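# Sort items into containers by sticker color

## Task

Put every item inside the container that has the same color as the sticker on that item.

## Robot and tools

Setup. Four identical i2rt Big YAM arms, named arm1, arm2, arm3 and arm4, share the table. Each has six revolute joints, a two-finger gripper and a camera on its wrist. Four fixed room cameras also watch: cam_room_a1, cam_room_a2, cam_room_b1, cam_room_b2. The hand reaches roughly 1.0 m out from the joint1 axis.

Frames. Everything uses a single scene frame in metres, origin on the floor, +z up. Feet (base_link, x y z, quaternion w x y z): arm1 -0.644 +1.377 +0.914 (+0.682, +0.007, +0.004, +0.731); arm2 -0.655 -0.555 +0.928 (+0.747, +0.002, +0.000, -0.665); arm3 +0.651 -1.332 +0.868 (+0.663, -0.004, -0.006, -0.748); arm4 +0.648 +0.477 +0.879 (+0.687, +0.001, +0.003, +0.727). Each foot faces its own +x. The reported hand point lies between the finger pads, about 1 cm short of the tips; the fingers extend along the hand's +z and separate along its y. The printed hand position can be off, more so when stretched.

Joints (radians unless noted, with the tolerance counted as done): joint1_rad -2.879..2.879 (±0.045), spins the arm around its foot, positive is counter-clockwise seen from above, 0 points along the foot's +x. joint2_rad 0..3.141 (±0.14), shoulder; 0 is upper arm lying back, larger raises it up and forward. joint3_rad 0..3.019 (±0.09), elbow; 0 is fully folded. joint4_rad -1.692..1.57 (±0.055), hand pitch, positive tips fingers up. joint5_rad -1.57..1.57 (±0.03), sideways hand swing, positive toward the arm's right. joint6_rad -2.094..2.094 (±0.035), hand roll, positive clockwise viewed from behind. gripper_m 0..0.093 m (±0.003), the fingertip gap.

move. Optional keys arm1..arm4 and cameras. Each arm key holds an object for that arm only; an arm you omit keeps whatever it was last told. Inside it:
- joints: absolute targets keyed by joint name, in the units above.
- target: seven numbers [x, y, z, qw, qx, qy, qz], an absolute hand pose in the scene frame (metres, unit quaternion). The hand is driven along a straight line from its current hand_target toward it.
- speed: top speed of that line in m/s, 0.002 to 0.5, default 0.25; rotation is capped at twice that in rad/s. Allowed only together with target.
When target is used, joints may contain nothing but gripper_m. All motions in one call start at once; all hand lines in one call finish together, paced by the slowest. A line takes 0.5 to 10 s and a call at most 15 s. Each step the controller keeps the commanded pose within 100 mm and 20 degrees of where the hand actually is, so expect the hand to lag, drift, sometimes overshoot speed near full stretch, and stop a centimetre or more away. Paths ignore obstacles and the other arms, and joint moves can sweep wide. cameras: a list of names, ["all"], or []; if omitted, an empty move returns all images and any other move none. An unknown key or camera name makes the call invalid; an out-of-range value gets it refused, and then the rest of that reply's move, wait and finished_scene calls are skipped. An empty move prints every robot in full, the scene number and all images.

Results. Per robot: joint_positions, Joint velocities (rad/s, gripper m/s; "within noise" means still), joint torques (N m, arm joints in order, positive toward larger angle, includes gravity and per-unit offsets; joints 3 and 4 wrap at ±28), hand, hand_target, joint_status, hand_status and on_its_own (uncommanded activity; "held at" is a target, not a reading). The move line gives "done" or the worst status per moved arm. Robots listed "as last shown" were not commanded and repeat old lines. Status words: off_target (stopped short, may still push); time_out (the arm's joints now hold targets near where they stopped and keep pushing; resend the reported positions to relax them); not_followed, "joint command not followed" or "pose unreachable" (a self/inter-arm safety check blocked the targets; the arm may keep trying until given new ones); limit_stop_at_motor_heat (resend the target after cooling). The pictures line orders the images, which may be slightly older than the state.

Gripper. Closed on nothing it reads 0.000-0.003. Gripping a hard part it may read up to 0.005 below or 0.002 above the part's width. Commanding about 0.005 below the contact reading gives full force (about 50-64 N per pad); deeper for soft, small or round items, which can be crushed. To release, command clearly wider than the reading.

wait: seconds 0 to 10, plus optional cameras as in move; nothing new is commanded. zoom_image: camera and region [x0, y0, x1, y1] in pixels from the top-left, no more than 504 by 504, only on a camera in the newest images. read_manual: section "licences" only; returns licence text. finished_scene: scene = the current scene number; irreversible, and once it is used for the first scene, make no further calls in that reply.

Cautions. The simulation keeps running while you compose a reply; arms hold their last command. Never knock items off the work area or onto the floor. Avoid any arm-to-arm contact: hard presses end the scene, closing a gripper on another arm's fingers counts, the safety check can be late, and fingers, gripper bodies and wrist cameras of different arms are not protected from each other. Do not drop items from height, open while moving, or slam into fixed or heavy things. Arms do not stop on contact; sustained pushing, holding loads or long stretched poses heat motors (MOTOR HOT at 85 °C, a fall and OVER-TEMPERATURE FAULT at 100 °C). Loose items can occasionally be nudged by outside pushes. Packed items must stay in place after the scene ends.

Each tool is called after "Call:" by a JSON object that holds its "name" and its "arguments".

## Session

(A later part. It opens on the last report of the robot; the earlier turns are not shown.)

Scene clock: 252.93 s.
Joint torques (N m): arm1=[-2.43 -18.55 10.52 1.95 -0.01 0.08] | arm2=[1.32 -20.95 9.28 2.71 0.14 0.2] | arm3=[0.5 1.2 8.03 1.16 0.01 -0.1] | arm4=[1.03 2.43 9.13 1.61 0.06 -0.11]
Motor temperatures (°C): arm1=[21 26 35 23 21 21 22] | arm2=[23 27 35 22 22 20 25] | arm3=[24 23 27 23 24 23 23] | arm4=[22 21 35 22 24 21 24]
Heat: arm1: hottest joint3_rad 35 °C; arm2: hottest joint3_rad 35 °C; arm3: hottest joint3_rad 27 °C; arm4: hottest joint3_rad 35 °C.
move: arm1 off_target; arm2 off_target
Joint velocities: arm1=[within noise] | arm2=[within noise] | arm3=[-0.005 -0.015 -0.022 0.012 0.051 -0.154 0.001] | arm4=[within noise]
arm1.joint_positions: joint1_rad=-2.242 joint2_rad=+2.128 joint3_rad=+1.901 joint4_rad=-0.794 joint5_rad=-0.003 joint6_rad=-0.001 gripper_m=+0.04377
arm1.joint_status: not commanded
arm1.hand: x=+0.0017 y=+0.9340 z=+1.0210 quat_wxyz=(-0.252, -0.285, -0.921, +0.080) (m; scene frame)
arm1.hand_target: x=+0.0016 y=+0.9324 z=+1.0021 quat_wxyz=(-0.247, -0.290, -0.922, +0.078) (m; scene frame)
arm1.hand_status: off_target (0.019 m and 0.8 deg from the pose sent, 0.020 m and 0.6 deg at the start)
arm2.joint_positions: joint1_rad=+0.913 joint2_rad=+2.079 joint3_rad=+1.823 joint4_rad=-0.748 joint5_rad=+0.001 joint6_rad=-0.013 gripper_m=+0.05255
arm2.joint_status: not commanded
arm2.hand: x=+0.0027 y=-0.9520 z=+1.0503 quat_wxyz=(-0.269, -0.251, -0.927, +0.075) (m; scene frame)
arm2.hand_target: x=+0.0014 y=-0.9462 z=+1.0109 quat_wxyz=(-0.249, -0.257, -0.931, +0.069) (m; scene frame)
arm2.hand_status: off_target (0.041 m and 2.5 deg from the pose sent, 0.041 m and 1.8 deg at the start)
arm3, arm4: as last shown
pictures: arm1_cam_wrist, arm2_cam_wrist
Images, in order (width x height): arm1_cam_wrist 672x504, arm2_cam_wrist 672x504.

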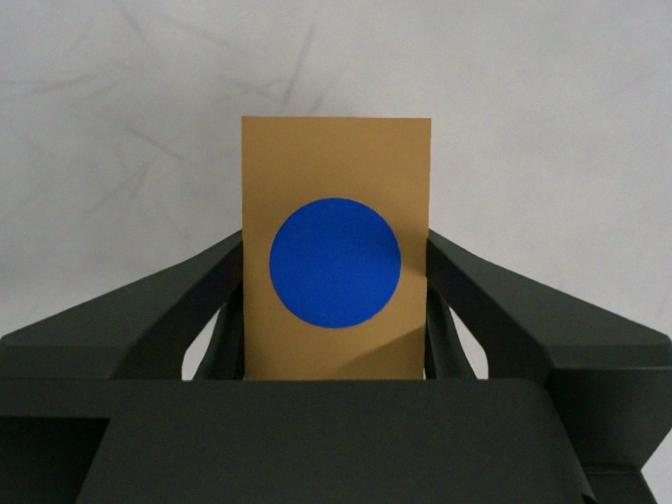

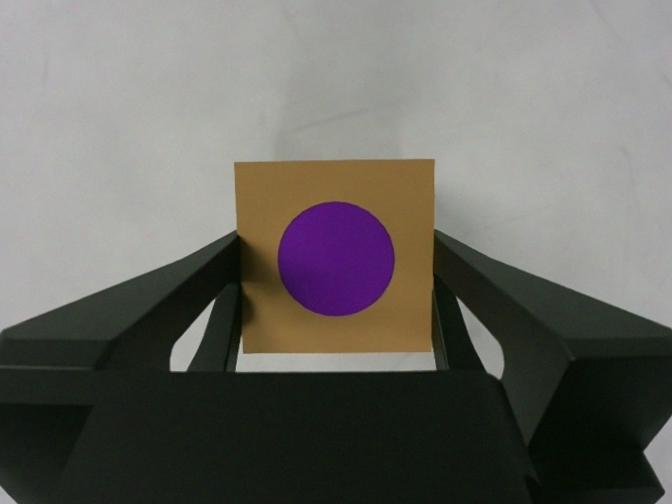

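Call:
{"name": "move", "arguments": {"arm1": {"target": [0.0017, 0.934, 1.021, 0.2469, 0.2897, 0.9215, -0.0776], "speed": 0.05}, "arm2": {"target": [0.0027, -0.952, 1.046, 0.2495, 0.2565, 0.9312, -0.0687], "speed": 0.05}}}

Call:
{"name": "move", "arguments": {"arm1": {"joints": {"gripper_m": 0.085}}, "arm2": {"joints": {"gripper_m": 0.092}}, "cameras": ["arm1_cam_wrist", "arm2_cam_wrist"]}}

Scene clock: 265.20 s.
Joint torques (N m): arm1=[-2.2 -19.49 12.59 0.51 0.04 0.07] | arm2=[0.73 -22.42 14.13 0.69 -0.01 0.14] | arm3=[0.38 1.14 8.03 1.07 0.01 -0.1] | arm4=[0.97 2.55 9.06 1.58 0.07 -0.09]
Motor temperatures (°C): arm1=[21 26 35 23 21 21 22] | arm2=[23 28 33 22 22 20 25] | arm3=[24 23 27 23 24 23 23] | arm4=[22 21 35 22 24 21 24]
Heat: arm1: hottest joint3_rad 35 °C; arm2: hottest joint3_rad 33 °C; arm3: hottest joint3_rad 27 °C; arm4: hottest joint3_rad 35 °C.
move: arm1 done; arm2 done
Joint velocities: within noise
arm1.joint_positions: joint1_rad=-2.242 joint2_rad=+2.128 joint3_rad=+1.901 joint4_rad=-0.795 joint5_rad=-0.003 joint6_rad=+0.002 gripper_m=+0.04377
arm1.joint_status: not commanded
arm1.hand: x=+0.0015 y=+0.9341 z=+1.0209 quat_wxyz=(-0.251, -0.286, -0.921, +0.080) (m; scene frame)
arm1.hand_target: x=+0.0018 y=+0.9341 z=+1.0209 quat_wxyz=(-0.247, -0.290, -0.921, +0.078) (m; scene frame)
arm1.hand_status: done (0.000 m and 0.7 deg from the pose sent, 0.000 m and 0.8 deg at the start)
arm2.joint_positions: joint1_rad=+0.913 joint2_rad=+2.079 joint3_rad=+1.829 joint4_rad=-0.781 joint5_rad=+0.001 joint6_rad=-0.013 gripper_m=+0.05255
arm2.joint_status: not commanded
arm2.hand: x=-0.0016 y=-0.9494 z=+1.0492 quat_wxyz=(-0.257, -0.252, -0.930, +0.072) (m; scene frame)
arm2.hand_target: x=+0.0026 y=-0.9519 z=+1.0461 quat_wxyz=(-0.250, -0.256, -0.931, +0.069) (m; scene frame)
arm2.hand_status: done (0.006 m and 1.0 deg from the pose sent, 0.004 m and 2.5 deg at the start)
arm3.joint_positions: joint1_rad=-1.975 joint2_rad=+0.607 joint3_rad=+1.394 joint4_rad=-1.543 joint5_rad=+0.000 joint6_rad=+0.005 gripper_m=+0.09207
arm3.joint_status: not commanded
arm3.hand: x=+0.4776 y=-1.2242 z=+1.3685 quat_wxyz=(+0.096, -0.887, +0.243, +0.381) (m; scene frame)
arm3.hand_target: x=+0.4827 y=-1.2246 z=+1.3713 quat_wxyz=(+0.100, -0.885, +0.245, +0.383) (m; scene frame)
arm3.hand_status: not commanded
arm4.joint_positions: joint1_rad=+0.894 joint2_rad=+0.599 joint3_rad=+1.371 joint4_rad=-1.561 joint5_rad=+0.000 joint6_rad=+0.013 gripper_m=+0.09211
arm4.joint_status: not commanded
arm4.hand: x=+0.4913 y=+0.5932 z=+1.3700 quat_wxyz=(-0.112, +0.878, -0.289, -0.365) (m; scene frame)
arm4.hand_target: x=+0.4913 y=+0.5925 z=+1.3849 quat_wxyz=(-0.119, +0.873, -0.280, -0.382) (m; scene frame)
arm4.hand_status: not commanded
pictures: none

Scene clock: 265.77 s.
Joint torques (N m): arm1=[-1.67 -19.66 12.51 0.72 0 0.11] | arm2=[0.97 -22.48 14.05 1.16 -0.01 0.14] | arm3=[0.38 1.08 8.06 1.13 0.01 -0.11] | arm4=[1.26 2.37 9.07 1.58 0.09 -0.09]
Motor temperatures (°C): arm1=[21 26 35 23 21 21 22] | arm2=[23 28 33 22 22 20 25] | arm3=[24 23 27 23 24 23 23] | arm4=[22 21 35 22 24 21 24]
Heat: arm1: hottest joint3_rad 35 °C; arm2: hottest joint3_rad 33 °C; arm3: hottest joint3_rad 27 °C; arm4: hottest joint3_rad 35 °C.
move: arm1 done; arm2 done
Joint velocities: within noise
arm1.joint_positions: joint1_rad=-2.242 joint2_rad=+2.128 joint3_rad=+1.901 joint4_rad=-0.802 joint5_rad=-0.003 joint6_rad=+0.002 gripper_m=+0.08496
arm1.joint_status: all done
arm1.hand: x=+0.0002 y=+0.9349 z=+1.0200 quat_wxyz=(-0.248, -0.287, -0.922, +0.079) (m; scene frame)
arm1.hand_target: x=+0.0017 y=+0.9341 z=+1.0209 quat_wxyz=(-0.247, -0.290, -0.921, +0.078) (m; scene frame)
arm1.hand_status: not commanded
arm2.joint_positions: joint1_rad=+0.913 joint2_rad=+2.079 joint3_rad=+1.829 joint4_rad=-0.794 joint5_rad=+0.001 joint6_rad=-0.013 gripper_m=+0.09194
arm2.joint_status: all done
arm2.hand: x=-0.0040 y=-0.9480 z=+1.0473 quat_wxyz=(-0.251, -0.253, -0.932, +0.070) (m; scene frame)
arm2.hand_target: x=+0.0025 y=-0.9519 z=+1.0461 quat_wxyz=(-0.250, -0.256, -0.931, +0.069) (m; scene frame)
arm2.hand_status: not commanded
arm3, arm4: as last shown
pictures: arm1_cam_wrist, arm2_cam_wrist
Images, in order (width x height): arm1_cam_wrist 672x504, arm2_cam_wrist 672x504.

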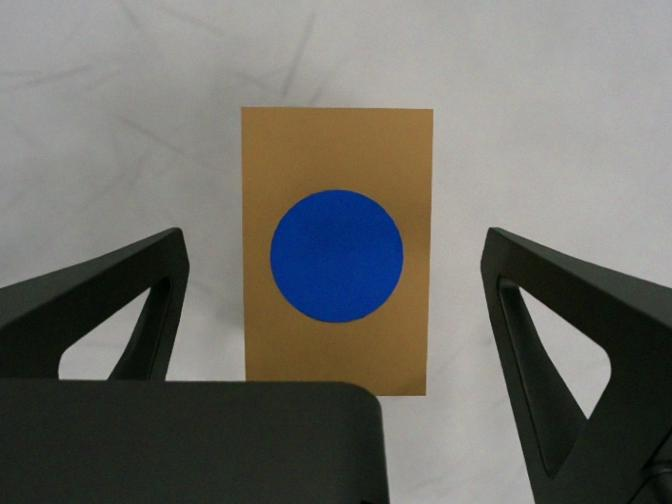

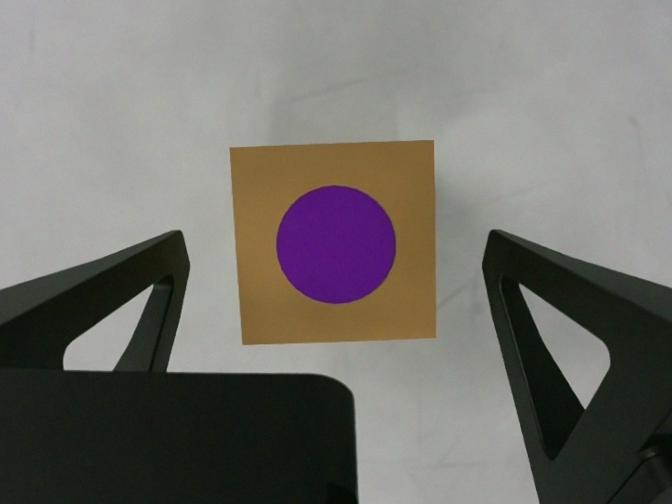

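Call:
{"name": "move", "arguments": {"arm1": {"target": [-0.065, 0.980, 1.125, 0.2469, 0.2897, 0.9215, -0.0776], "speed": 0.2}, "arm2": {"target": [-0.070, -0.908, 1.15, 0.2495, 0.2565, 0.9312, -0.0687], "speed": 0.2}, "arm3": {"joints": {"joint2_rad": 0.944, "joint3_rad": 0.874, "joint4_rad": -0.977}}, "arm4": {"joints": {"joint2_rad": 0.944, "joint3_rad": 0.874, "joint4_rad": -0.977}}}}

Call:
{"name": "move", "arguments": {"arm1": {"target": [-0.35, 1.178, 1.14, 0.2469, 0.2897, 0.9215, -0.0776], "speed": 0.35}, "arm2": {"target": [-0.35, -0.737, 1.15, 0.2495, 0.2565, 0.9312, -0.0687], "speed": 0.35}, "cameras": ["arm1_cam_wrist", "arm2_cam_wrist", "cam_room_a2"]}}

Scene clock: 276.07 s.
Joint torques (N m): arm1=[-2.43 -16.26 11.45 0.92 -0.02 0.11] | arm2=[0.97 -19.72 10.36 1.31 0.03 0.15] | arm3=[0.56 -5.77 9.62 1.54 0 -0.11] | arm4=[1.2 -5.71 10.19 1.35 0.1 -0.1]
Motor temperatures (°C): arm1=[21 26 36 23 21 21 22] | arm2=[23 28 35 22 22 20 24] | arm3=[24 23 27 23 24 23 23] | arm4=[22 21 35 22 24 21 24]
Heat: arm1: hottest joint3_rad 36 °C; arm2: hottest joint3_rad 35 °C; arm3: hottest joint3_rad 27 °C; arm4: hottest joint3_rad 35 °C.
move: arm1 done; arm2 off_target; arm3 done; arm4 done
Joint velocities: within noise
arm1.joint_positions: joint1_rad=-2.242 joint2_rad=+1.846 joint3_rad=+1.742 joint4_rad=-0.914 joint5_rad=-0.003 joint6_rad=+0.002 gripper_m=+0.08496
arm1.joint_status: not commanded
arm1.hand: x=-0.0636 y=+0.9797 z=+1.1296 quat_wxyz=(-0.253, -0.286, -0.921, +0.080) (m; scene frame)
arm1.hand_target: x=-0.0649 y=+0.9801 z=+1.1250 quat_wxyz=(-0.247, -0.290, -0.921, +0.078) (m; scene frame)
arm1.hand_status: done (0.005 m and 0.9 deg from the pose sent, 0.132 m and 0.4 deg at the start)
arm2.joint_positions: joint1_rad=+0.913 joint2_rad=+1.803 joint3_rad=+1.713 joint4_rad=-0.917 joint5_rad=+0.001 joint6_rad=-0.013 gripper_m=+0.09194
arm2.joint_status: not commanded
arm2.hand: x=-0.0663 y=-0.9111 z=+1.1674 quat_wxyz=(-0.268, -0.252, -0.927, +0.075) (m; scene frame)
arm2.hand_target: x=-0.0701 y=-0.9080 z=+1.1504 quat_wxyz=(-0.250, -0.256, -0.931, +0.069) (m; scene frame)
arm2.hand_status: off_target (0.018 m and 2.3 deg from the pose sent, 0.129 m and 0.5 deg at the start)
arm3.joint_positions: joint1_rad=-1.975 joint2_rad=+0.944 joint3_rad=+0.871 joint4_rad=-0.991 joint5_rad=+0.000 joint6_rad=+0.005 gripper_m=+0.09207
arm3.joint_status: all done
arm3.hand: x=+0.3429 y=-1.1497 z=+1.0969 quat_wxyz=(+0.058, -0.935, +0.255, +0.240) (m; scene frame)
arm3.hand_target: x=+0.3417 y=-1.1443 z=+1.1001 quat_wxyz=(+0.062, -0.932, +0.257, +0.247) (m; scene frame)
arm3.hand_status: not commanded
arm4.joint_positions: joint1_rad=+0.894 joint2_rad=+0.949 joint3_rad=+0.856 joint4_rad=-0.993 joint5_rad=+0.000 joint6_rad=+0.013 gripper_m=+0.09211
arm4.joint_status: all done
arm4.hand: x=+0.3626 y=+0.6834 z=+1.1027 quat_wxyz=(-0.070, +0.922, -0.303, -0.231) (m; scene frame)
arm4.hand_target: x=+0.3559 y=+0.6867 z=+1.1152 quat_wxyz=(-0.076, +0.920, -0.294, -0.248) (m; scene frame)
arm4.hand_status: not commanded
pictures: none

Scene clock: 277.77 s.
Joint torques (N m): arm1=[-1.85 -1.14 12.11 0.88 0.13 0.13] | arm2=[1.61 -5.13 10.65 1.25 0.15 0.2] | arm3=[0.62 -5.66 9.61 1.58 0 -0.11] | arm4=[1.32 -6.18 10.22 1.44 0.06 -0.03]
Motor temperatures (°C): arm1=[21 26 36 23 21 21 22] | arm2=[23 28 34 22 22 20 24] | arm3=[24 23 28 23 24 23 23] | arm4=[22 21 35 22 24 21 24]
Heat: arm1: hottest joint3_rad 36 °C; arm2: hottest joint3_rad 34 °C; arm3: hottest joint3_rad 28 °C; arm4: hottest joint3_rad 35 °C.
move: arm1 done; arm2 off_target
Joint velocities: within noise
arm1.joint_positions: joint1_rad=-2.242 joint2_rad=+0.902 joint3_rad=+0.834 joint4_rad=-0.950 joint5_rad=-0.003 joint6_rad=+0.003 gripper_m=+0.08496
arm1.joint_status: not commanded
arm1.hand: x=-0.3506 y=+1.1774 z=+1.1414 quat_wxyz=(-0.253, -0.286, -0.921, +0.080) (m; scene frame)
arm1.hand_target: x=-0.3500 y=+1.1780 z=+1.1399 quat_wxyz=(-0.247, -0.290, -0.922, +0.078) (m; scene frame)
arm1.hand_status: done (0.002 m and 0.9 deg from the pose sent, 0.348 m and 0.9 deg at the start)
arm2.joint_positions: joint1_rad=+0.914 joint2_rad=+0.922 joint3_rad=+0.843 joint4_rad=-0.933 joint5_rad=+0.003 joint6_rad=-0.009 gripper_m=+0.09194
arm2.joint_status: not commanded
arm2.hand: x=-0.3477 y=-0.7416 z=+1.1607 quat_wxyz=(-0.265, -0.253, -0.927, +0.074) (m; scene frame)
arm2.hand_target: x=-0.3502 y=-0.7370 z=+1.1501 quat_wxyz=(-0.250, -0.257, -0.931, +0.069) (m; scene frame)
arm2.hand_status: off_target (0.012 m and 2.0 deg from the pose sent, 0.333 m and 2.3 deg at the start)
arm3, arm4: as last shown
pictures: arm1_cam_wrist, arm2_cam_wrist, cam_room_a2
Images, in order (width x height): arm1_cam_wrist 672x504, arm2_cam_wrist 672x504, cam_room_a2 672x504.

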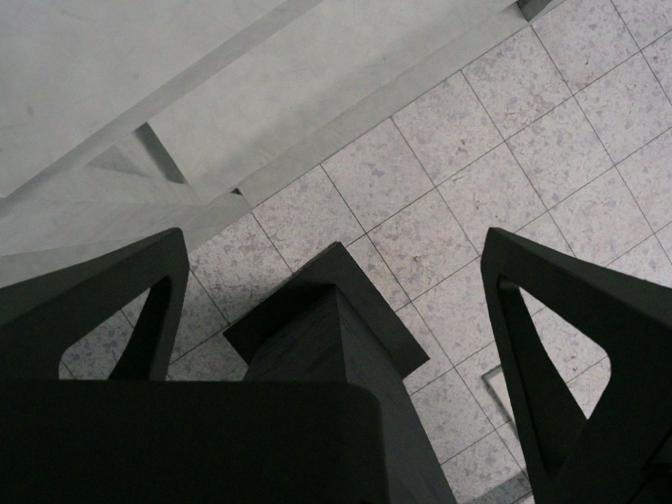

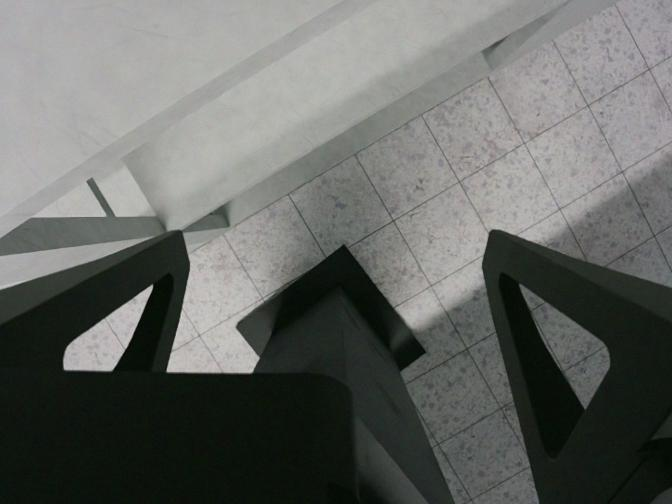

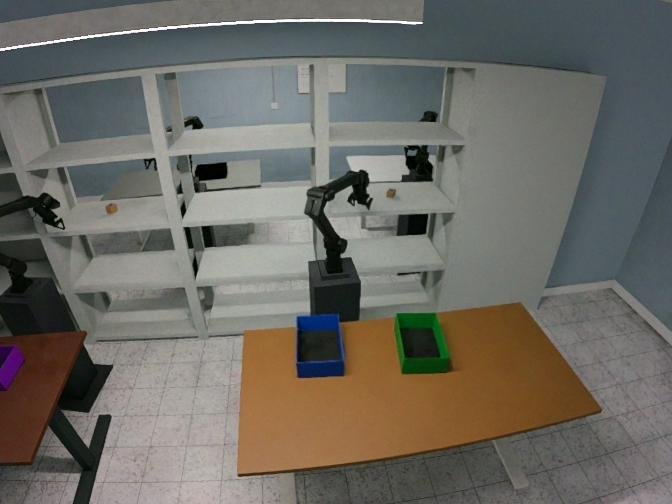

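Call:
{"name": "move", "arguments": {"arm1": {"joints": {"joint2_rad": 0.6, "joint3_rad": 1.4, "joint4_rad": -1.55}}, "arm2": {"joints": {"joint2_rad": 0.6, "joint3_rad": 1.4, "joint4_rad": -1.55}}, "arm3": {"target": [0.076, -0.994, 1.135, 0.0659, -0.9341, 0.2459, 0.2503], "speed": 0.25}, "arm4": {"target": [0.073, 0.883, 1.135, 0.0785, -0.9204, 0.2929, 0.2466], "speed": 0.25}}}

Call:
{"name": "wait", "arguments": {"seconds": 0.3, "cameras": ["arm3_cam_wrist", "arm4_cam_wrist"]}}

Scene clock: 294.03 s.
Joint torques (N m): arm1=[-1.61 4.78 10.95 1.18 0.09 0.1] | arm2=[1.49 1.49 10.39 1.62 0.15 0.19] | arm3=[1.32 -19.37 13.96 0.62 0.12 -0.12] | arm4=[1.32 -20.25 12.85 0.34 0.22 -0.07]
Motor temperatures (°C): arm1=[21 26 36 23 21 21 22] | arm2=[23 27 34 22 22 20 24] | arm3=[24 23 29 23 24 23 23] | arm4=[22 22 35 22 24 21 24]
Heat: arm1: hottest joint3_rad 36 °C; arm2: hottest joint3_rad 34 °C; arm3: hottest joint3_rad 29 °C; arm4: hottest joint3_rad 35 °C.
move: arm1 done; arm2 done; arm3 off_target; arm4 off_target
Joint velocities: within noise
arm1.joint_positions: joint1_rad=-2.242 joint2_rad=+0.597 joint3_rad=+1.378 joint4_rad=-1.539 joint5_rad=-0.003 joint6_rad=+0.003 gripper_m=+0.08496
arm1.joint_status: all done
arm1.hand: x=-0.4726 y=+1.2636 z=+1.4091 quat_wxyz=(-0.371, -0.273, -0.880, +0.117) (m; scene frame)
arm1.hand_target: x=-0.4749 y=+1.2656 z=+1.4165 quat_wxyz=(-0.375, -0.275, -0.878, +0.116) (m; scene frame)
arm1.hand_status: not commanded
arm2.joint_positions: joint1_rad=+0.914 joint2_rad=+0.597 joint3_rad=+1.383 joint4_rad=-1.535 joint5_rad=+0.003 joint6_rad=-0.009 gripper_m=+0.09194
arm2.joint_status: all done
arm2.hand: x=-0.4862 y=-0.6598 z=+1.4289 quat_wxyz=(-0.384, -0.242, -0.884, +0.108) (m; scene frame)
arm2.hand_target: x=-0.4885 y=-0.6571 z=+1.4334 quat_wxyz=(-0.385, -0.244, -0.884, +0.105) (m; scene frame)
arm2.hand_status: not commanded
arm3.joint_positions: joint1_rad=-1.975 joint2_rad=+1.742 joint3_rad=+1.680 joint4_rad=-1.019 joint5_rad=+0.002 joint6_rad=-0.006 gripper_m=+0.09207
arm3.joint_status: not commanded
arm3.hand: x=+0.0874 y=-1.0012 z=+1.1119 quat_wxyz=(+0.058, -0.938, +0.251, +0.232) (m; scene frame)
arm3.hand_target: x=+0.0771 y=-0.9946 z=+1.1351 quat_wxyz=(+0.066, -0.934, +0.246, +0.251) (m; scene frame)
arm3.hand_status: off_target (0.027 m and 2.4 deg from the pose sent, 0.311 m and 1.8 deg at the start)
arm4.joint_positions: joint1_rad=+0.897 joint2_rad=+1.850 joint3_rad=+1.804 joint4_rad=-1.028 joint5_rad=+0.004 joint6_rad=+0.013 gripper_m=+0.09211
arm4.joint_status: not commanded
arm4.hand: x=+0.0862 y=+0.8794 z=+1.1200 quat_wxyz=(-0.073, +0.921, -0.302, -0.235) (m; scene frame)
arm4.hand_target: x=+0.0738 y=+0.8825 z=+1.1350 quat_wxyz=(-0.079, +0.920, -0.293, -0.247) (m; scene frame)
arm4.hand_status: off_target (0.020 m and 1.8 deg from the pose sent, 0.353 m and 2.4 deg at the start)
pictures: none

Scene clock: 294.33 s.
Joint torques (N m): arm1=[-1.61 4.19 10.93 0.95 0.08 0.11] | arm2=[1.44 1.44 10.36 1.61 0.15 0.2] | arm3=[1.55 -19.37 13.91 0.64 0.12 -0.12] | arm4=[1.67 -19.66 12.83 0.44 0.21 -0.07]
Motor temperatures (°C): arm1=[21 26 36 23 21 21 22] | arm2=[23 27 34 22 22 20 24] | arm3=[24 23 29 23 24 23 23] | arm4=[22 22 35 22 24 21 24]
Heat: arm1: hottest joint3_rad 36 °C; arm2: hottest joint3_rad 34 °C; arm3: hottest joint3_rad 29 °C; arm4: hottest joint3_rad 35 °C.
Joint velocities: within noise
arm1.joint_positions: joint1_rad=-2.242 joint2_rad=+0.597 joint3_rad=+1.378 joint4_rad=-1.539 joint5_rad=-0.003 joint6_rad=+0.003 gripper_m=+0.08496
arm1.joint_status: all done
arm1.hand: x=-0.4726 y=+1.2636 z=+1.4091 quat_wxyz=(-0.371, -0.273, -0.880, +0.117) (m; scene frame)
arm1.hand_target: x=-0.4749 y=+1.2656 z=+1.4165 quat_wxyz=(-0.375, -0.275, -0.878, +0.116) (m; scene frame)
arm1.hand_status: not commanded
arm2.joint_positions: joint1_rad=+0.914 joint2_rad=+0.597 joint3_rad=+1.383 joint4_rad=-1.535 joint5_rad=+0.003 joint6_rad=-0.009 gripper_m=+0.09194
arm2.joint_status: all done
arm2.hand: x=-0.4862 y=-0.6598 z=+1.4289 quat_wxyz=(-0.384, -0.242, -0.884, +0.108) (m; scene frame)
arm2.hand_target: x=-0.4885 y=-0.6571 z=+1.4334 quat_wxyz=(-0.385, -0.244, -0.884, +0.105) (m; scene frame)
arm2.hand_status: not commanded
arm3.joint_positions: joint1_rad=-1.975 joint2_rad=+1.742 joint3_rad=+1.680 joint4_rad=-1.019 joint5_rad=+0.002 joint6_rad=-0.006 gripper_m=+0.09207
arm3.joint_status: not commanded
arm3.hand: x=+0.0874 y=-1.0012 z=+1.1119 quat_wxyz=(+0.058, -0.938, +0.251, +0.232) (m; scene frame)
arm3.hand_target: x=+0.0771 y=-0.9946 z=+1.1351 quat_wxyz=(+0.066, -0.934, +0.246, +0.251) (m; scene frame)
arm3.hand_status: off_target (0.027 m and 2.4 deg from the pose sent, 0.311 m and 1.8 deg at the start)
arm4.joint_positions: joint1_rad=+0.897 joint2_rad=+1.850 joint3_rad=+1.804 joint4_rad=-1.028 joint5_rad=+0.004 joint6_rad=+0.013 gripper_m=+0.09211
arm4.joint_status: not commanded
arm4.hand: x=+0.0862 y=+0.8794 z=+1.1200 quat_wxyz=(-0.073, +0.921, -0.302, -0.235) (m; scene frame)
arm4.hand_target: x=+0.0738 y=+0.8825 z=+1.1350 quat_wxyz=(-0.079, +0.920, -0.293, -0.247) (m; scene frame)
arm4.hand_status: off_target (0.020 m and 1.8 deg from the pose sent, 0.353 m and 2.4 deg at the start)
wait: 0.30 s; at rest by 0.27 s
pictures: arm3_cam_wrist, arm4_cam_wrist
Images, in order (width x height): arm3_cam_wrist 672x504, arm4_cam_wrist 672x504.

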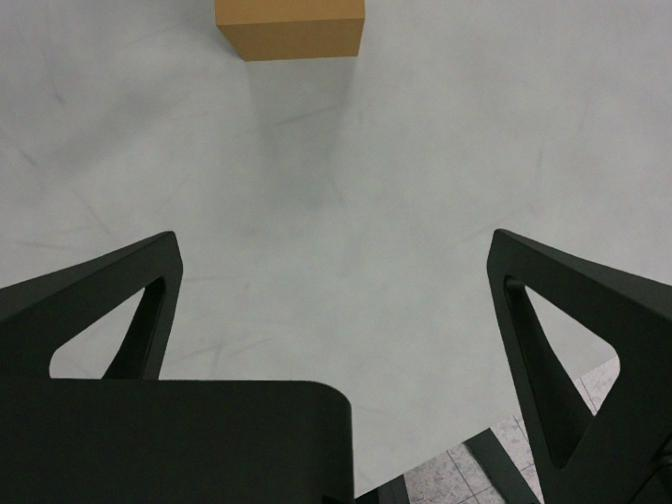

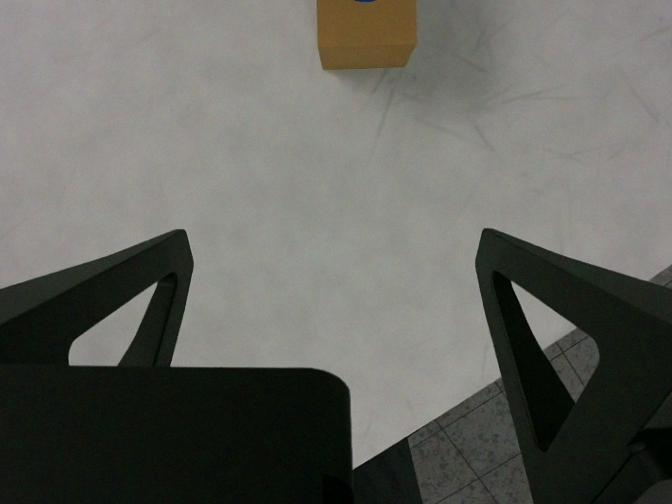

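Call:
{"name": "move", "arguments": {"arm3": {"target": [0.004, -0.970, 1.10, 0.0615, -0.9382, 0.2296, 0.2514], "speed": 0.15}, "arm4": {"target": [0.012, 0.947, 1.10, 0.0767, -0.9224, 0.2864, 0.2472], "speed": 0.15}}}

Call:
{"name": "wait", "arguments": {"seconds": 0.3, "cameras": ["arm3_cam_wrist", "arm4_cam_wrist"]}}

Scene clock: 316.83 s.
Joint torques (N m): arm1=[-1.03 4.07 10.93 0.9 0.09 0.1] | arm2=[1.55 1.49 10.41 1.61 0.14 0.2] | arm3=[2.67 -23.06 14.01 0.61 -0.1 -0.13] | arm4=[0.73 -24.06 12.72 0.51 -0.06 -0.1]
Motor temperatures (°C): arm1=[20 25 36 23 21 21 22] | arm2=[23 26 33 22 22 20 23] | arm3=[24 25 30 23 24 23 23] | arm4=[22 24 37 22 24 21 24]
Heat: arm1: hottest joint3_rad 36 °C; arm2: hottest joint3_rad 33 °C; arm3: hottest joint3_rad 30 °C; arm4: hottest joint3_rad 37 °C.
move: arm3 off_target; arm4 off_target
Joint velocities: within noise
arm1, arm2: as last shown
arm3.joint_positions: joint1_rad=-1.971 joint2_rad=+1.961 joint3_rad=+1.904 joint4_rad=-1.027 joint5_rad=-0.001 joint6_rad=-0.020 gripper_m=+0.09207
arm3.joint_status: not commanded
arm3.hand: x=+0.0211 y=-0.9671 z=+1.0759 quat_wxyz=(+0.058, -0.941, +0.242, +0.230) (m; scene frame)
arm3.hand_target: x=+0.0053 y=-0.9708 z=+1.1001 quat_wxyz=(+0.062, -0.938, +0.230, +0.252) (m; scene frame)
arm3.hand_status: off_target (0.030 m and 2.8 deg from the pose sent, 0.090 m and 3.3 deg at the start)
arm4.joint_positions: joint1_rad=+0.882 joint2_rad=+2.129 joint3_rad=+2.153 joint4_rad=-1.096 joint5_rad=-0.009 joint6_rad=-0.019 gripper_m=+0.09211
arm4.joint_status: not commanded
arm4.hand: x=+0.0185 y=+0.9384 z=+1.0878 quat_wxyz=(-0.073, +0.924, -0.292, -0.237) (m; scene frame)
arm4.hand_target: x=+0.0126 y=+0.9465 z=+1.0999 quat_wxyz=(-0.077, +0.922, -0.286, -0.248) (m; scene frame)
arm4.hand_status: off_target (0.016 m and 1.4 deg from the pose sent, 0.102 m and 2.3 deg at the start)
pictures: none

Scene clock: 317.13 s.
Joint torques (N m): arm1=[-1.32 4.42 10.86 1.03 0.09 0.11] | arm2=[1.38 1.49 10.37 1.58 0.15 0.2] | arm3=[2.55 -23.06 14.06 0.58 -0.1 -0.12] | arm4=[0.73 -24.12 12.93 0.4 -0.05 -0.09]
Motor temperatures (°C): arm1=[20 25 36 23 21 21 22] | arm2=[23 26 33 22 22 20 23] | arm3=[24 25 30 23 24 23 23] | arm4=[22 24 37 22 24 21 24]
Heat: arm1: hottest joint3_rad 36 °C; arm2: hottest joint3_rad 33 °C; arm3: hottest joint3_rad 30 °C; arm4: hottest joint3_rad 37 °C.
Joint velocities: within noise
arm1.joint_positions: joint1_rad=-2.242 joint2_rad=+0.597 joint3_rad=+1.378 joint4_rad=-1.539 joint5_rad=-0.003 joint6_rad=+0.003 gripper_m=+0.08496
arm1.joint_status: not commanded
arm1.hand: x=-0.4726 y=+1.2636 z=+1.4091 quat_wxyz=(-0.371, -0.273, -0.880, +0.117) (m; scene frame)
arm1.hand_target: x=-0.4749 y=+1.2656 z=+1.4165 quat_wxyz=(-0.375, -0.275, -0.878, +0.116) (m; scene frame)
arm1.hand_status: not commanded
arm2.joint_positions: joint1_rad=+0.914 joint2_rad=+0.597 joint3_rad=+1.383 joint4_rad=-1.535 joint5_rad=+0.003 joint6_rad=-0.009 gripper_m=+0.09194
arm2.joint_status: not commanded
arm2.hand: x=-0.4862 y=-0.6598 z=+1.4289 quat_wxyz=(-0.384, -0.242, -0.884, +0.108) (m; scene frame)
arm2.hand_target: x=-0.4885 y=-0.6571 z=+1.4334 quat_wxyz=(-0.385, -0.244, -0.884, +0.105) (m; scene frame)
arm2.hand_status: not commanded
arm3.joint_positions: joint1_rad=-1.971 joint2_rad=+1.961 joint3_rad=+1.904 joint4_rad=-1.027 joint5_rad=-0.001 joint6_rad=-0.020 gripper_m=+0.09207
arm3.joint_status: not commanded
arm3.hand: x=+0.0211 y=-0.9671 z=+1.0759 quat_wxyz=(+0.058, -0.941, +0.242, +0.230) (m; scene frame)
arm3.hand_target: x=+0.0053 y=-0.9708 z=+1.1001 quat_wxyz=(+0.062, -0.938, +0.230, +0.252) (m; scene frame)
arm3.hand_status: off_target (0.030 m and 2.8 deg from the pose sent, 0.090 m and 3.3 deg at the start)
arm4.joint_positions: joint1_rad=+0.882 joint2_rad=+2.129 joint3_rad=+2.153 joint4_rad=-1.096 joint5_rad=-0.009 joint6_rad=-0.019 gripper_m=+0.09211
arm4.joint_status: not commanded
arm4.hand: x=+0.0185 y=+0.9384 z=+1.0878 quat_wxyz=(-0.073, +0.924, -0.292, -0.237) (m; scene frame)
arm4.hand_target: x=+0.0126 y=+0.9465 z=+1.0999 quat_wxyz=(-0.077, +0.922, -0.286, -0.248) (m; scene frame)
arm4.hand_status: off_target (0.016 m and 1.4 deg from the pose sent, 0.102 m and 2.3 deg at the start)
wait: 0.30 s; at rest by 0.27 s
pictures: arm3_cam_wrist, arm4_cam_wrist
Images, in order (width x height): arm3_cam_wrist 672x504, arm4_cam_wrist 672x504.

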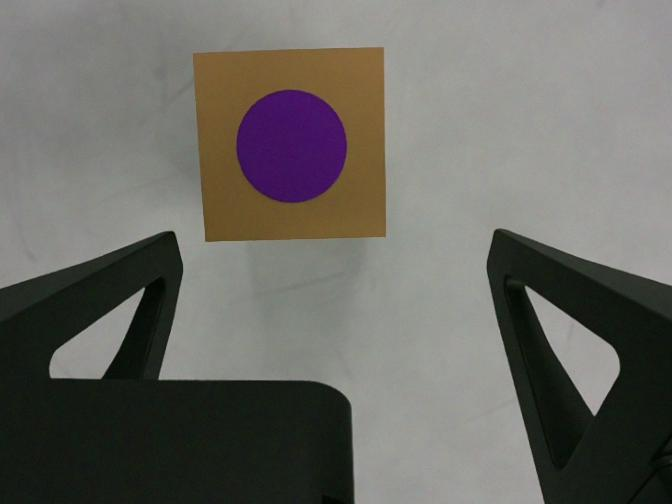

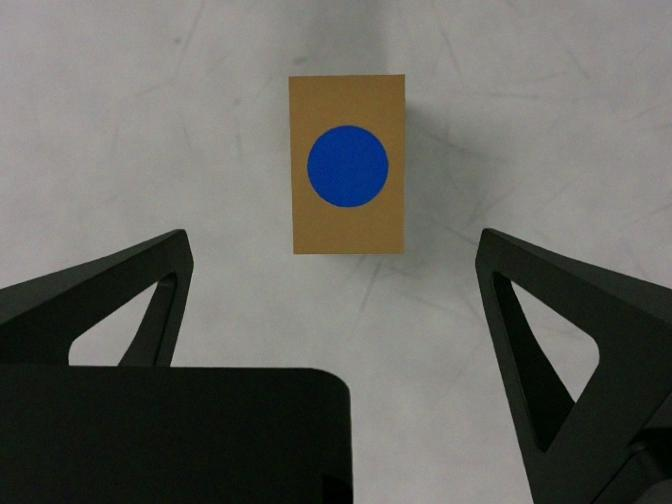

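Call:
{"name": "move", "arguments": {"arm3": {"target": [-0.0327, -0.9653, 1.056, 0.0604, -0.9392, 0.2255, 0.2516], "speed": 0.1}, "arm4": {"target": [-0.011, 0.9686, 1.04, 0.0758, -0.9233, 0.2830, 0.2474], "speed": 0.1}}}

Call:
{"name": "wait", "arguments": {"seconds": 0.3, "cameras": ["arm3_cam_wrist", "arm4_cam_wrist"]}}

Scene clock: 332.97 s.
Joint torques (N m): arm1=[-1.55 4.72 10.86 1.07 0.09 0.11] | arm2=[1.44 1.61 10.4 1.58 0.16 0.19] | arm3=[2.49 -24.23 13.93 1.43 0.09 -0.04] | arm4=[0.09 -25.17 12.86 1.17 -0.06 -0.07]
Motor temperatures (°C): arm1=[20 25 36 23 21 21 22] | arm2=[23 26 33 22 22 20 23] | arm3=[24 25 32 23 24 23 23] | arm4=[22 24 38 22 24 21 24]
Heat: arm1: hottest joint3_rad 36 °C; arm2: hottest joint3_rad 33 °C; arm3: hottest joint3_rad 32 °C; arm4: hottest joint3_rad 38 °C.
move: arm3 off_target; arm4 off_target
Joint velocities: within noise
arm1, arm2: as last shown
arm3.joint_positions: joint1_rad=-1.952 joint2_rad=+2.070 joint3_rad=+1.969 joint4_rad=-1.000 joint5_rad=-0.001 joint6_rad=-0.020 gripper_m=+0.09207
arm3.joint_status: not commanded
arm3.hand: x=-0.0110 y=-0.9659 z=+1.0327 quat_wxyz=(+0.053, -0.945, +0.233, +0.223) (m; scene frame)
arm3.hand_target: x=-0.0309 y=-0.9662 z=+1.0564 quat_wxyz=(+0.060, -0.939, +0.226, +0.252) (m; scene frame)
arm3.hand_status: off_target (0.032 m and 3.6 deg from the pose sent, 0.057 m and 3.1 deg at the start)
arm4.joint_positions: joint1_rad=+0.878 joint2_rad=+2.240 joint3_rad=+2.193 joint4_rad=-1.050 joint5_rad=-0.015 joint6_rad=-0.030 gripper_m=+0.09211
arm4.joint_status: not commanded
arm4.hand: x=+0.0000 y=+0.9543 z=+1.0278 quat_wxyz=(-0.068, +0.928, -0.289, -0.226) (m; scene frame)
arm4.hand_target: x=-0.0097 y=+0.9679 z=+1.0402 quat_wxyz=(-0.076, +0.923, -0.283, -0.248) (m; scene frame)
arm4.hand_status: off_target (0.022 m and 2.7 deg from the pose sent, 0.064 m and 1.6 deg at the start)
pictures: none

Scene clock: 333.27 s.
Joint torques (N m): arm1=[-1.44 4.37 10.81 1.31 0.07 0.13] | arm2=[1.49 1.61 10.37 1.58 0.15 0.2] | arm3=[2.43 -24.41 13.97 1.44 0.1 -0.05] | arm4=[-0.15 -25.35 12.7 1.33 -0.07 -0.11]
Motor temperatures (°C): arm1=[20 25 36 23 21 21 22] | arm2=[23 26 33 22 22 20 23] | arm3=[24 25 32 23 24 23 23] | arm4=[22 24 39 22 24 21 24]
Heat: arm1: hottest joint3_rad 36 °C; arm2: hottest joint3_rad 33 °C; arm3: hottest joint3_rad 32 °C; arm4: hottest joint3_rad 39 °C.
Joint velocities: within noise
arm1.joint_positions: joint1_rad=-2.242 joint2_rad=+0.597 joint3_rad=+1.378 joint4_rad=-1.539 joint5_rad=-0.003 joint6_rad=+0.003 gripper_m=+0.08496
arm1.joint_status: not commanded
arm1.hand: x=-0.4726 y=+1.2636 z=+1.4091 quat_wxyz=(-0.371, -0.273, -0.880, +0.117) (m; scene frame)
arm1.hand_target: x=-0.4749 y=+1.2656 z=+1.4165 quat_wxyz=(-0.375, -0.275, -0.878, +0.116) (m; scene frame)
arm1.hand_status: not commanded
arm2.joint_positions: joint1_rad=+0.914 joint2_rad=+0.597 joint3_rad=+1.383 joint4_rad=-1.535 joint5_rad=+0.003 joint6_rad=-0.009 gripper_m=+0.09194
arm2.joint_status: not commanded
arm2.hand: x=-0.4862 y=-0.6598 z=+1.4289 quat_wxyz=(-0.384, -0.242, -0.884, +0.108) (m; scene frame)
arm2.hand_target: x=-0.4885 y=-0.6571 z=+1.4334 quat_wxyz=(-0.385, -0.244, -0.884, +0.105) (m; scene frame)
arm2.hand_status: not commanded
arm3.joint_positions: joint1_rad=-1.952 joint2_rad=+2.070 joint3_rad=+1.969 joint4_rad=-1.000 joint5_rad=-0.001 joint6_rad=-0.020 gripper_m=+0.09207
arm3.joint_status: not commanded
arm3.hand: x=-0.0110 y=-0.9659 z=+1.0327 quat_wxyz=(+0.053, -0.945, +0.233, +0.223) (m; scene frame)
arm3.hand_target: x=-0.0309 y=-0.9662 z=+1.0564 quat_wxyz=(+0.060, -0.939, +0.226, +0.252) (m; scene frame)
arm3.hand_status: off_target (0.032 m and 3.6 deg from the pose sent, 0.057 m and 3.1 deg at the start)
arm4.joint_positions: joint1_rad=+0.878 joint2_rad=+2.240 joint3_rad=+2.193 joint4_rad=-1.050 joint5_rad=-0.015 joint6_rad=-0.030 gripper_m=+0.09211
arm4.joint_status: not commanded
arm4.hand: x=+0.0000 y=+0.9543 z=+1.0278 quat_wxyz=(-0.068, +0.928, -0.289, -0.226) (m; scene frame)
arm4.hand_target: x=-0.0097 y=+0.9679 z=+1.0402 quat_wxyz=(-0.076, +0.923, -0.283, -0.248) (m; scene frame)
arm4.hand_status: off_target (0.022 m and 2.7 deg from the pose sent, 0.064 m and 1.6 deg at the start)
wait: 0.30 s; at rest by 0.27 s
pictures: arm3_cam_wrist, arm4_cam_wrist
Images, in order (width x height): arm3_cam_wrist 672x504, arm4_cam_wrist 672x504.

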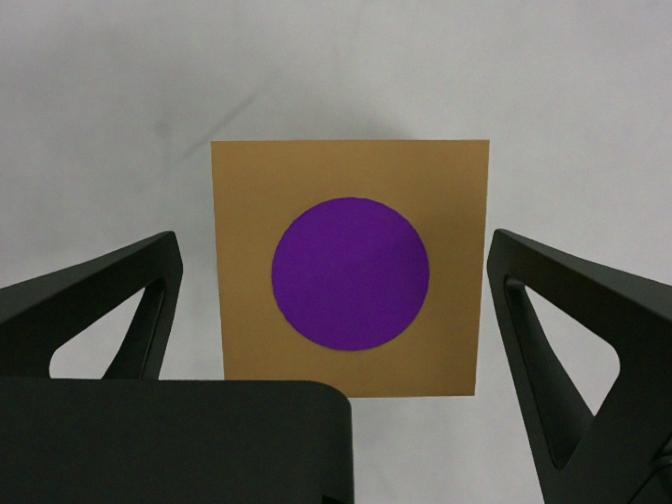

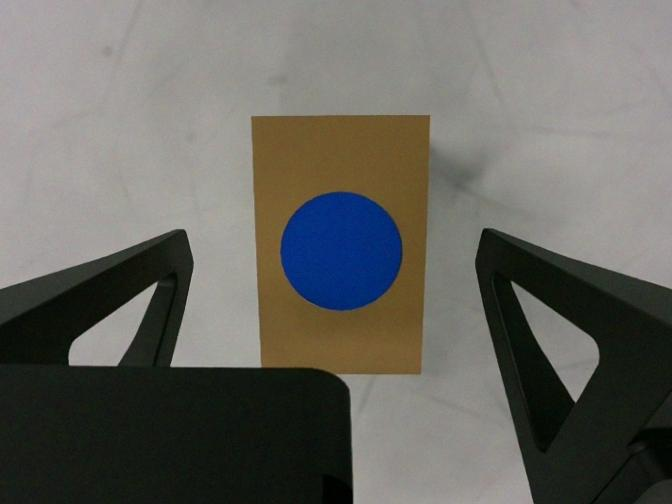

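Call:
{"name": "move", "arguments": {"arm3": {"joints": {"gripper_m": 0.038}}, "arm4": {"joints": {"gripper_m": 0.03}}, "cameras": ["arm3_cam_wrist", "arm4_cam_wrist"]}}

Scene clock: 336.67 s.
Joint torques (N m): arm1=[-1.14 3.96 11.02 1.16 0.15 0.12] | arm2=[1.44 1.49 10.39 1.59 0.16 0.2] | arm3=[2.49 -24.29 13.98 1.47 0.06 -0.05] | arm4=[0.67 -25.35 12.66 1.39 -0.03 -0.08]
Motor temperatures (°C): arm1=[20 25 36 23 21 21 22] | arm2=[23 26 33 22 22 20 23] | arm3=[24 25 33 23 24 23 23] | arm4=[22 25 39 22 24 21 24]
Heat: arm1: hottest joint3_rad 36 °C; arm2: hottest joint3_rad 33 °C; arm3: hottest joint3_rad 33 °C; arm4: hottest joint3_rad 39 °C.
move: arm3 off_target; arm4 off_target
Joint velocities: within noise
arm1, arm2: as last shown
arm3.joint_positions: joint1_rad=-1.951 joint2_rad=+2.070 joint3_rad=+1.969 joint4_rad=-1.000 joint5_rad=+0.000 joint6_rad=-0.020 gripper_m=+0.05321
arm3.joint_status: gripper_m off_target (ended at +0.05323, target +0.03800)
arm3.hand: x=-0.0111 y=-0.9660 z=+1.0327 quat_wxyz=(+0.054, -0.945, +0.233, +0.223) (m; scene frame)
arm3.hand_target: x=-0.0311 y=-0.9665 z=+1.0564 quat_wxyz=(+0.060, -0.939, +0.225, +0.252) (m; scene frame)
arm3.hand_status: not commanded
arm4.joint_positions: joint1_rad=+0.878 joint2_rad=+2.240 joint3_rad=+2.194 joint4_rad=-1.050 joint5_rad=-0.016 joint6_rad=-0.032 gripper_m=+0.04408
arm4.joint_status: gripper_m off_target (ended at +0.04411, target +0.03000)
arm4.hand: x=-0.0002 y=+0.9543 z=+1.0280 quat_wxyz=(-0.068, +0.928, -0.288, -0.227) (m; scene frame)
arm4.hand_target: x=-0.0098 y=+0.9678 z=+1.0401 quat_wxyz=(-0.076, +0.923, -0.283, -0.248) (m; scene frame)
arm4.hand_status: not commanded
pictures: arm3_cam_wrist, arm4_cam_wrist
Images, in order (width x height): arm3_cam_wrist 672x504, arm4_cam_wrist 672x504.

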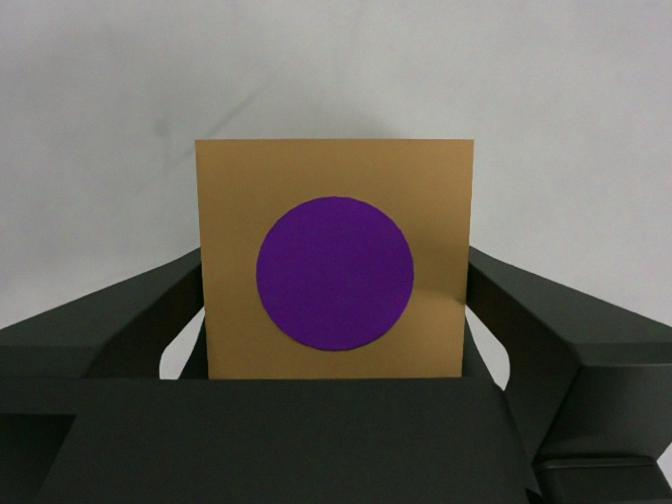

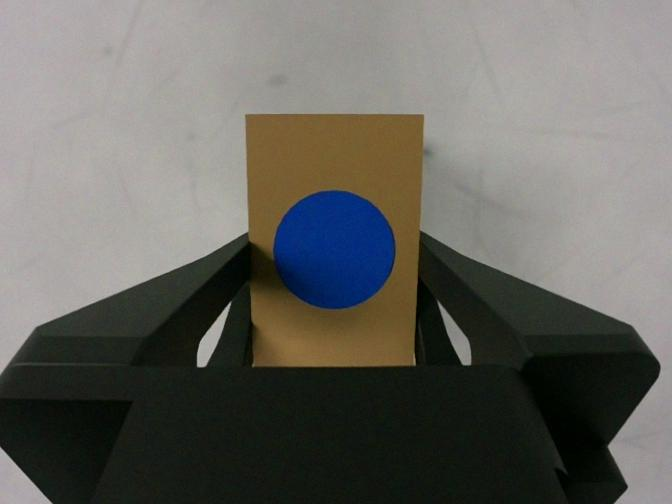

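Call:
{"name": "move", "arguments": {"arm3": {"target": [0.02, -0.985, 1.12, 0.0604, -0.9392, 0.2255, 0.2516], "speed": 0.2}, "arm4": {"target": [0.035, 0.93, 1.12, 0.0758, -0.9233, 0.2830, 0.2474], "speed": 0.2}}}

Call:
{"name": "move", "arguments": {"arm3": {"target": [0.345, -1.155, 1.14, 0.0604, -0.9392, 0.2255, 0.2516], "speed": 0.3}, "arm4": {"target": [0.363, 0.683, 1.14, 0.0758, -0.9233, 0.2830, 0.2474], "speed": 0.3}}}

Call:
{"name": "move", "arguments": {"arm3": {"joints": {"joint1_rad": -1.6, "joint2_rad": 0.6, "joint3_rad": 1.4, "joint4_rad": -1.55, "joint5_rad": 0, "joint6_rad": 0}}, "arm4": {"joints": {"joint1_rad": 0.6, "joint2_rad": 0.6, "joint3_rad": 1.4, "joint4_rad": -1.55, "joint5_rad": 0, "joint6_rad": 0}}, "cameras": ["arm3_cam_wrist", "arm4_cam_wrist"]}}

Scene clock: 345.10 s.
Joint torques (N m): arm1=[-0.85 4.72 10.92 1.16 0.1 0.09] | arm2=[1.44 1.55 10.39 1.61 0.16 0.2] | arm3=[1.73 -22.01 9.24 0.81 -0.08 -0.12] | arm4=[0.97 -23.71 9.48 0.51 0.06 -0.06]
Motor temperatures (°C): arm1=[20 25 36 23 21 21 22] | arm2=[23 26 33 22 22 20 23] | arm3=[24 26 34 23 24 23 24] | arm4=[22 26 41 22 24 21 25]
Heat: arm1: hottest joint3_rad 36 °C; arm2: hottest joint3_rad 33 °C; arm3: hottest joint3_rad 34 °C; arm4: hottest joint3_rad 41 °C.
move: arm3 done; arm4 done
Joint velocities: within noise
arm1, arm2: as last shown
arm3.joint_positions: joint1_rad=-1.951 joint2_rad=+1.901 joint3_rad=+1.924 joint4_rad=-1.051 joint5_rad=-0.001 joint6_rad=-0.021 gripper_m=+0.05321
arm3.joint_status: not commanded
arm3.hand: x=+0.0205 y=-0.9824 z=+1.1252 quat_wxyz=(+0.062, -0.936, +0.231, +0.257) (m; scene frame)
arm3.hand_target: x=+0.0200 y=-0.9851 z=+1.1200 quat_wxyz=(+0.060, -0.939, +0.226, +0.252) (m; scene frame)
arm3.hand_status: done (0.006 m and 0.9 deg from the pose sent, 0.095 m and 3.6 deg at the start)
arm4.joint_positions: joint1_rad=+0.878 joint2_rad=+2.045 joint3_rad=+2.098 joint4_rad=-1.092 joint5_rad=-0.016 joint6_rad=-0.032 gripper_m=+0.04408
arm4.joint_status: not commanded
arm4.hand: x=+0.0345 y=+0.9293 z=+1.1238 quat_wxyz=(-0.077, +0.921, -0.286, -0.253) (m; scene frame)
arm4.hand_target: x=+0.0350 y=+0.9300 z=+1.1200 quat_wxyz=(-0.076, +0.923, -0.283, -0.248) (m; scene frame)
arm4.hand_status: done (0.004 m and 0.7 deg from the pose sent, 0.101 m and 2.7 deg at the start)
pictures: none

Scene clock: 347.20 s.
Joint torques (N m): arm1=[-1.85 4.84 10.73 1.09 0.07 0.09] | arm2=[1.44 1.44 10.4 1.58 0.16 0.19] | arm3=[0.38 -4.72 9.22 0.9 -0.08 -0.12] | arm4=[1.49 -4.54 9.48 0.57 0.2 0.08]
Motor temperatures (°C): arm1=[20 25 36 23 21 21 22] | arm2=[23 26 33 22 22 20 23] | arm3=[24 26 34 23 24 23 24] | arm4=[22 26 41 22 24 21 25]
Heat: arm1: hottest joint3_rad 36 °C; arm2: hottest joint3_rad 33 °C; arm3: hottest joint3_rad 34 °C; arm4: hottest joint3_rad 41 °C.
move: arm3 done; arm4 done
Joint velocities: within noise
arm1, arm2: as last shown
arm3.joint_positions: joint1_rad=-1.956 joint2_rad=+0.907 joint3_rad=+0.961 joint4_rad=-1.082 joint5_rad=-0.012 joint6_rad=-0.040 gripper_m=+0.05320
arm3.joint_status: not commanded
arm3.hand: x=+0.3422 y=-1.1590 z=+1.1438 quat_wxyz=(+0.060, -0.938, +0.222, +0.258) (m; scene frame)
arm3.hand_target: x=+0.3450 y=-1.1551 z=+1.1400 quat_wxyz=(+0.060, -0.939, +0.226, +0.252) (m; scene frame)
arm3.hand_status: done (0.006 m and 0.8 deg from the pose sent, 0.368 m and 0.9 deg at the start)
arm4.joint_positions: joint1_rad=+0.882 joint2_rad=+0.908 joint3_rad=+0.921 joint4_rad=-1.046 joint5_rad=-0.014 joint6_rad=-0.032 gripper_m=+0.04409
arm4.joint_status: not commanded
arm4.hand: x=+0.3647 y=+0.6844 z=+1.1424 quat_wxyz=(-0.078, +0.921, -0.284, -0.255) (m; scene frame)
arm4.hand_target: x=+0.3630 y=+0.6830 z=+1.1401 quat_wxyz=(-0.076, +0.923, -0.283, -0.248) (m; scene frame)
arm4.hand_status: done (0.003 m and 0.9 deg from the pose sent, 0.411 m and 0.7 deg at the start)
pictures: none

Scene clock: 348.63 s.
Joint torques (N m): arm1=[-1.32 4.31 10.76 1.06 0.05 0.1] | arm2=[1.49 1.38 10.37 1.65 0.15 0.2] | arm3=[2.08 1.49 8.43 1.28 0.09 0.03] | arm4=[0.67 1.96 7.17 0.94 0.11 0.15]
Motor temperatures (°C): arm1=[20 25 36 23 21 21 22] | arm2=[23 26 33 22 22 20 23] | arm3=[24 26 34 23 24 23 24] | arm4=[22 25 41 22 24 21 25]
Heat: arm1: hottest joint3_rad 36 °C; arm2: hottest joint3_rad 33 °C; arm3: hottest joint3_rad 34 °C; arm4: hottest joint3_rad 41 °C.
move: arm3 done; arm4 done
Joint velocities: within noise
arm1, arm2: as last shown
arm3.joint_positions: joint1_rad=-1.612 joint2_rad=+0.607 joint3_rad=+1.389 joint4_rad=-1.547 joint5_rad=-0.002 joint6_rad=-0.008 gripper_m=+0.05319
arm3.joint_status: all done
arm3.hand: x=+0.4535 y=-1.2925 z=+1.3667 quat_wxyz=(+0.026, -0.918, +0.073, +0.390) (m; scene frame)
arm3.hand_target: x=+0.4575 y=-1.2951 z=+1.3723 quat_wxyz=(+0.024, -0.915, +0.071, +0.397) (m; scene frame)
arm3.hand_status: not commanded
arm4.joint_positions: joint1_rad=+0.602 joint2_rad=+0.601 joint3_rad=+1.395 joint4_rad=-1.541 joint5_rad=+0.000 joint6_rad=-0.014 gripper_m=+0.04409
arm4.joint_status: all done
arm4.hand: x=+0.5298 y=+0.6357 z=+1.3838 quat_wxyz=(-0.176, +0.825, -0.399, -0.359) (m; scene frame)
arm4.hand_target: x=+0.5315 y=+0.6341 z=+1.3844 quat_wxyz=(-0.174, +0.822, -0.406, -0.359) (m; scene frame)
arm4.hand_status: not commanded
pictures: arm3_cam_wrist, arm4_cam_wrist
Images, in order (width x height): arm3_cam_wrist 672x504, arm4_cam_wrist 672x504.

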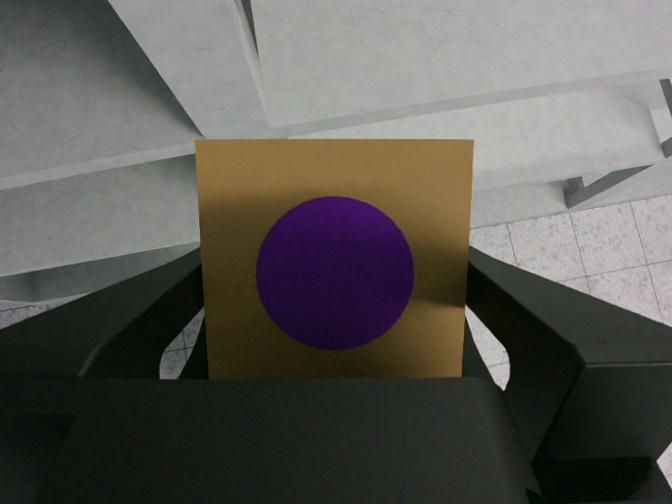

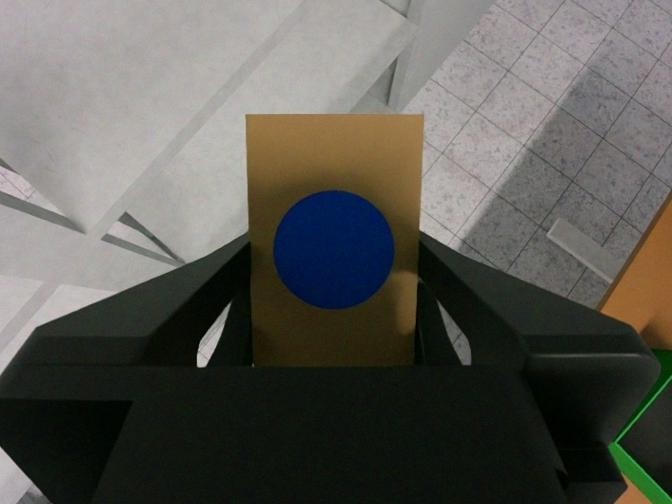

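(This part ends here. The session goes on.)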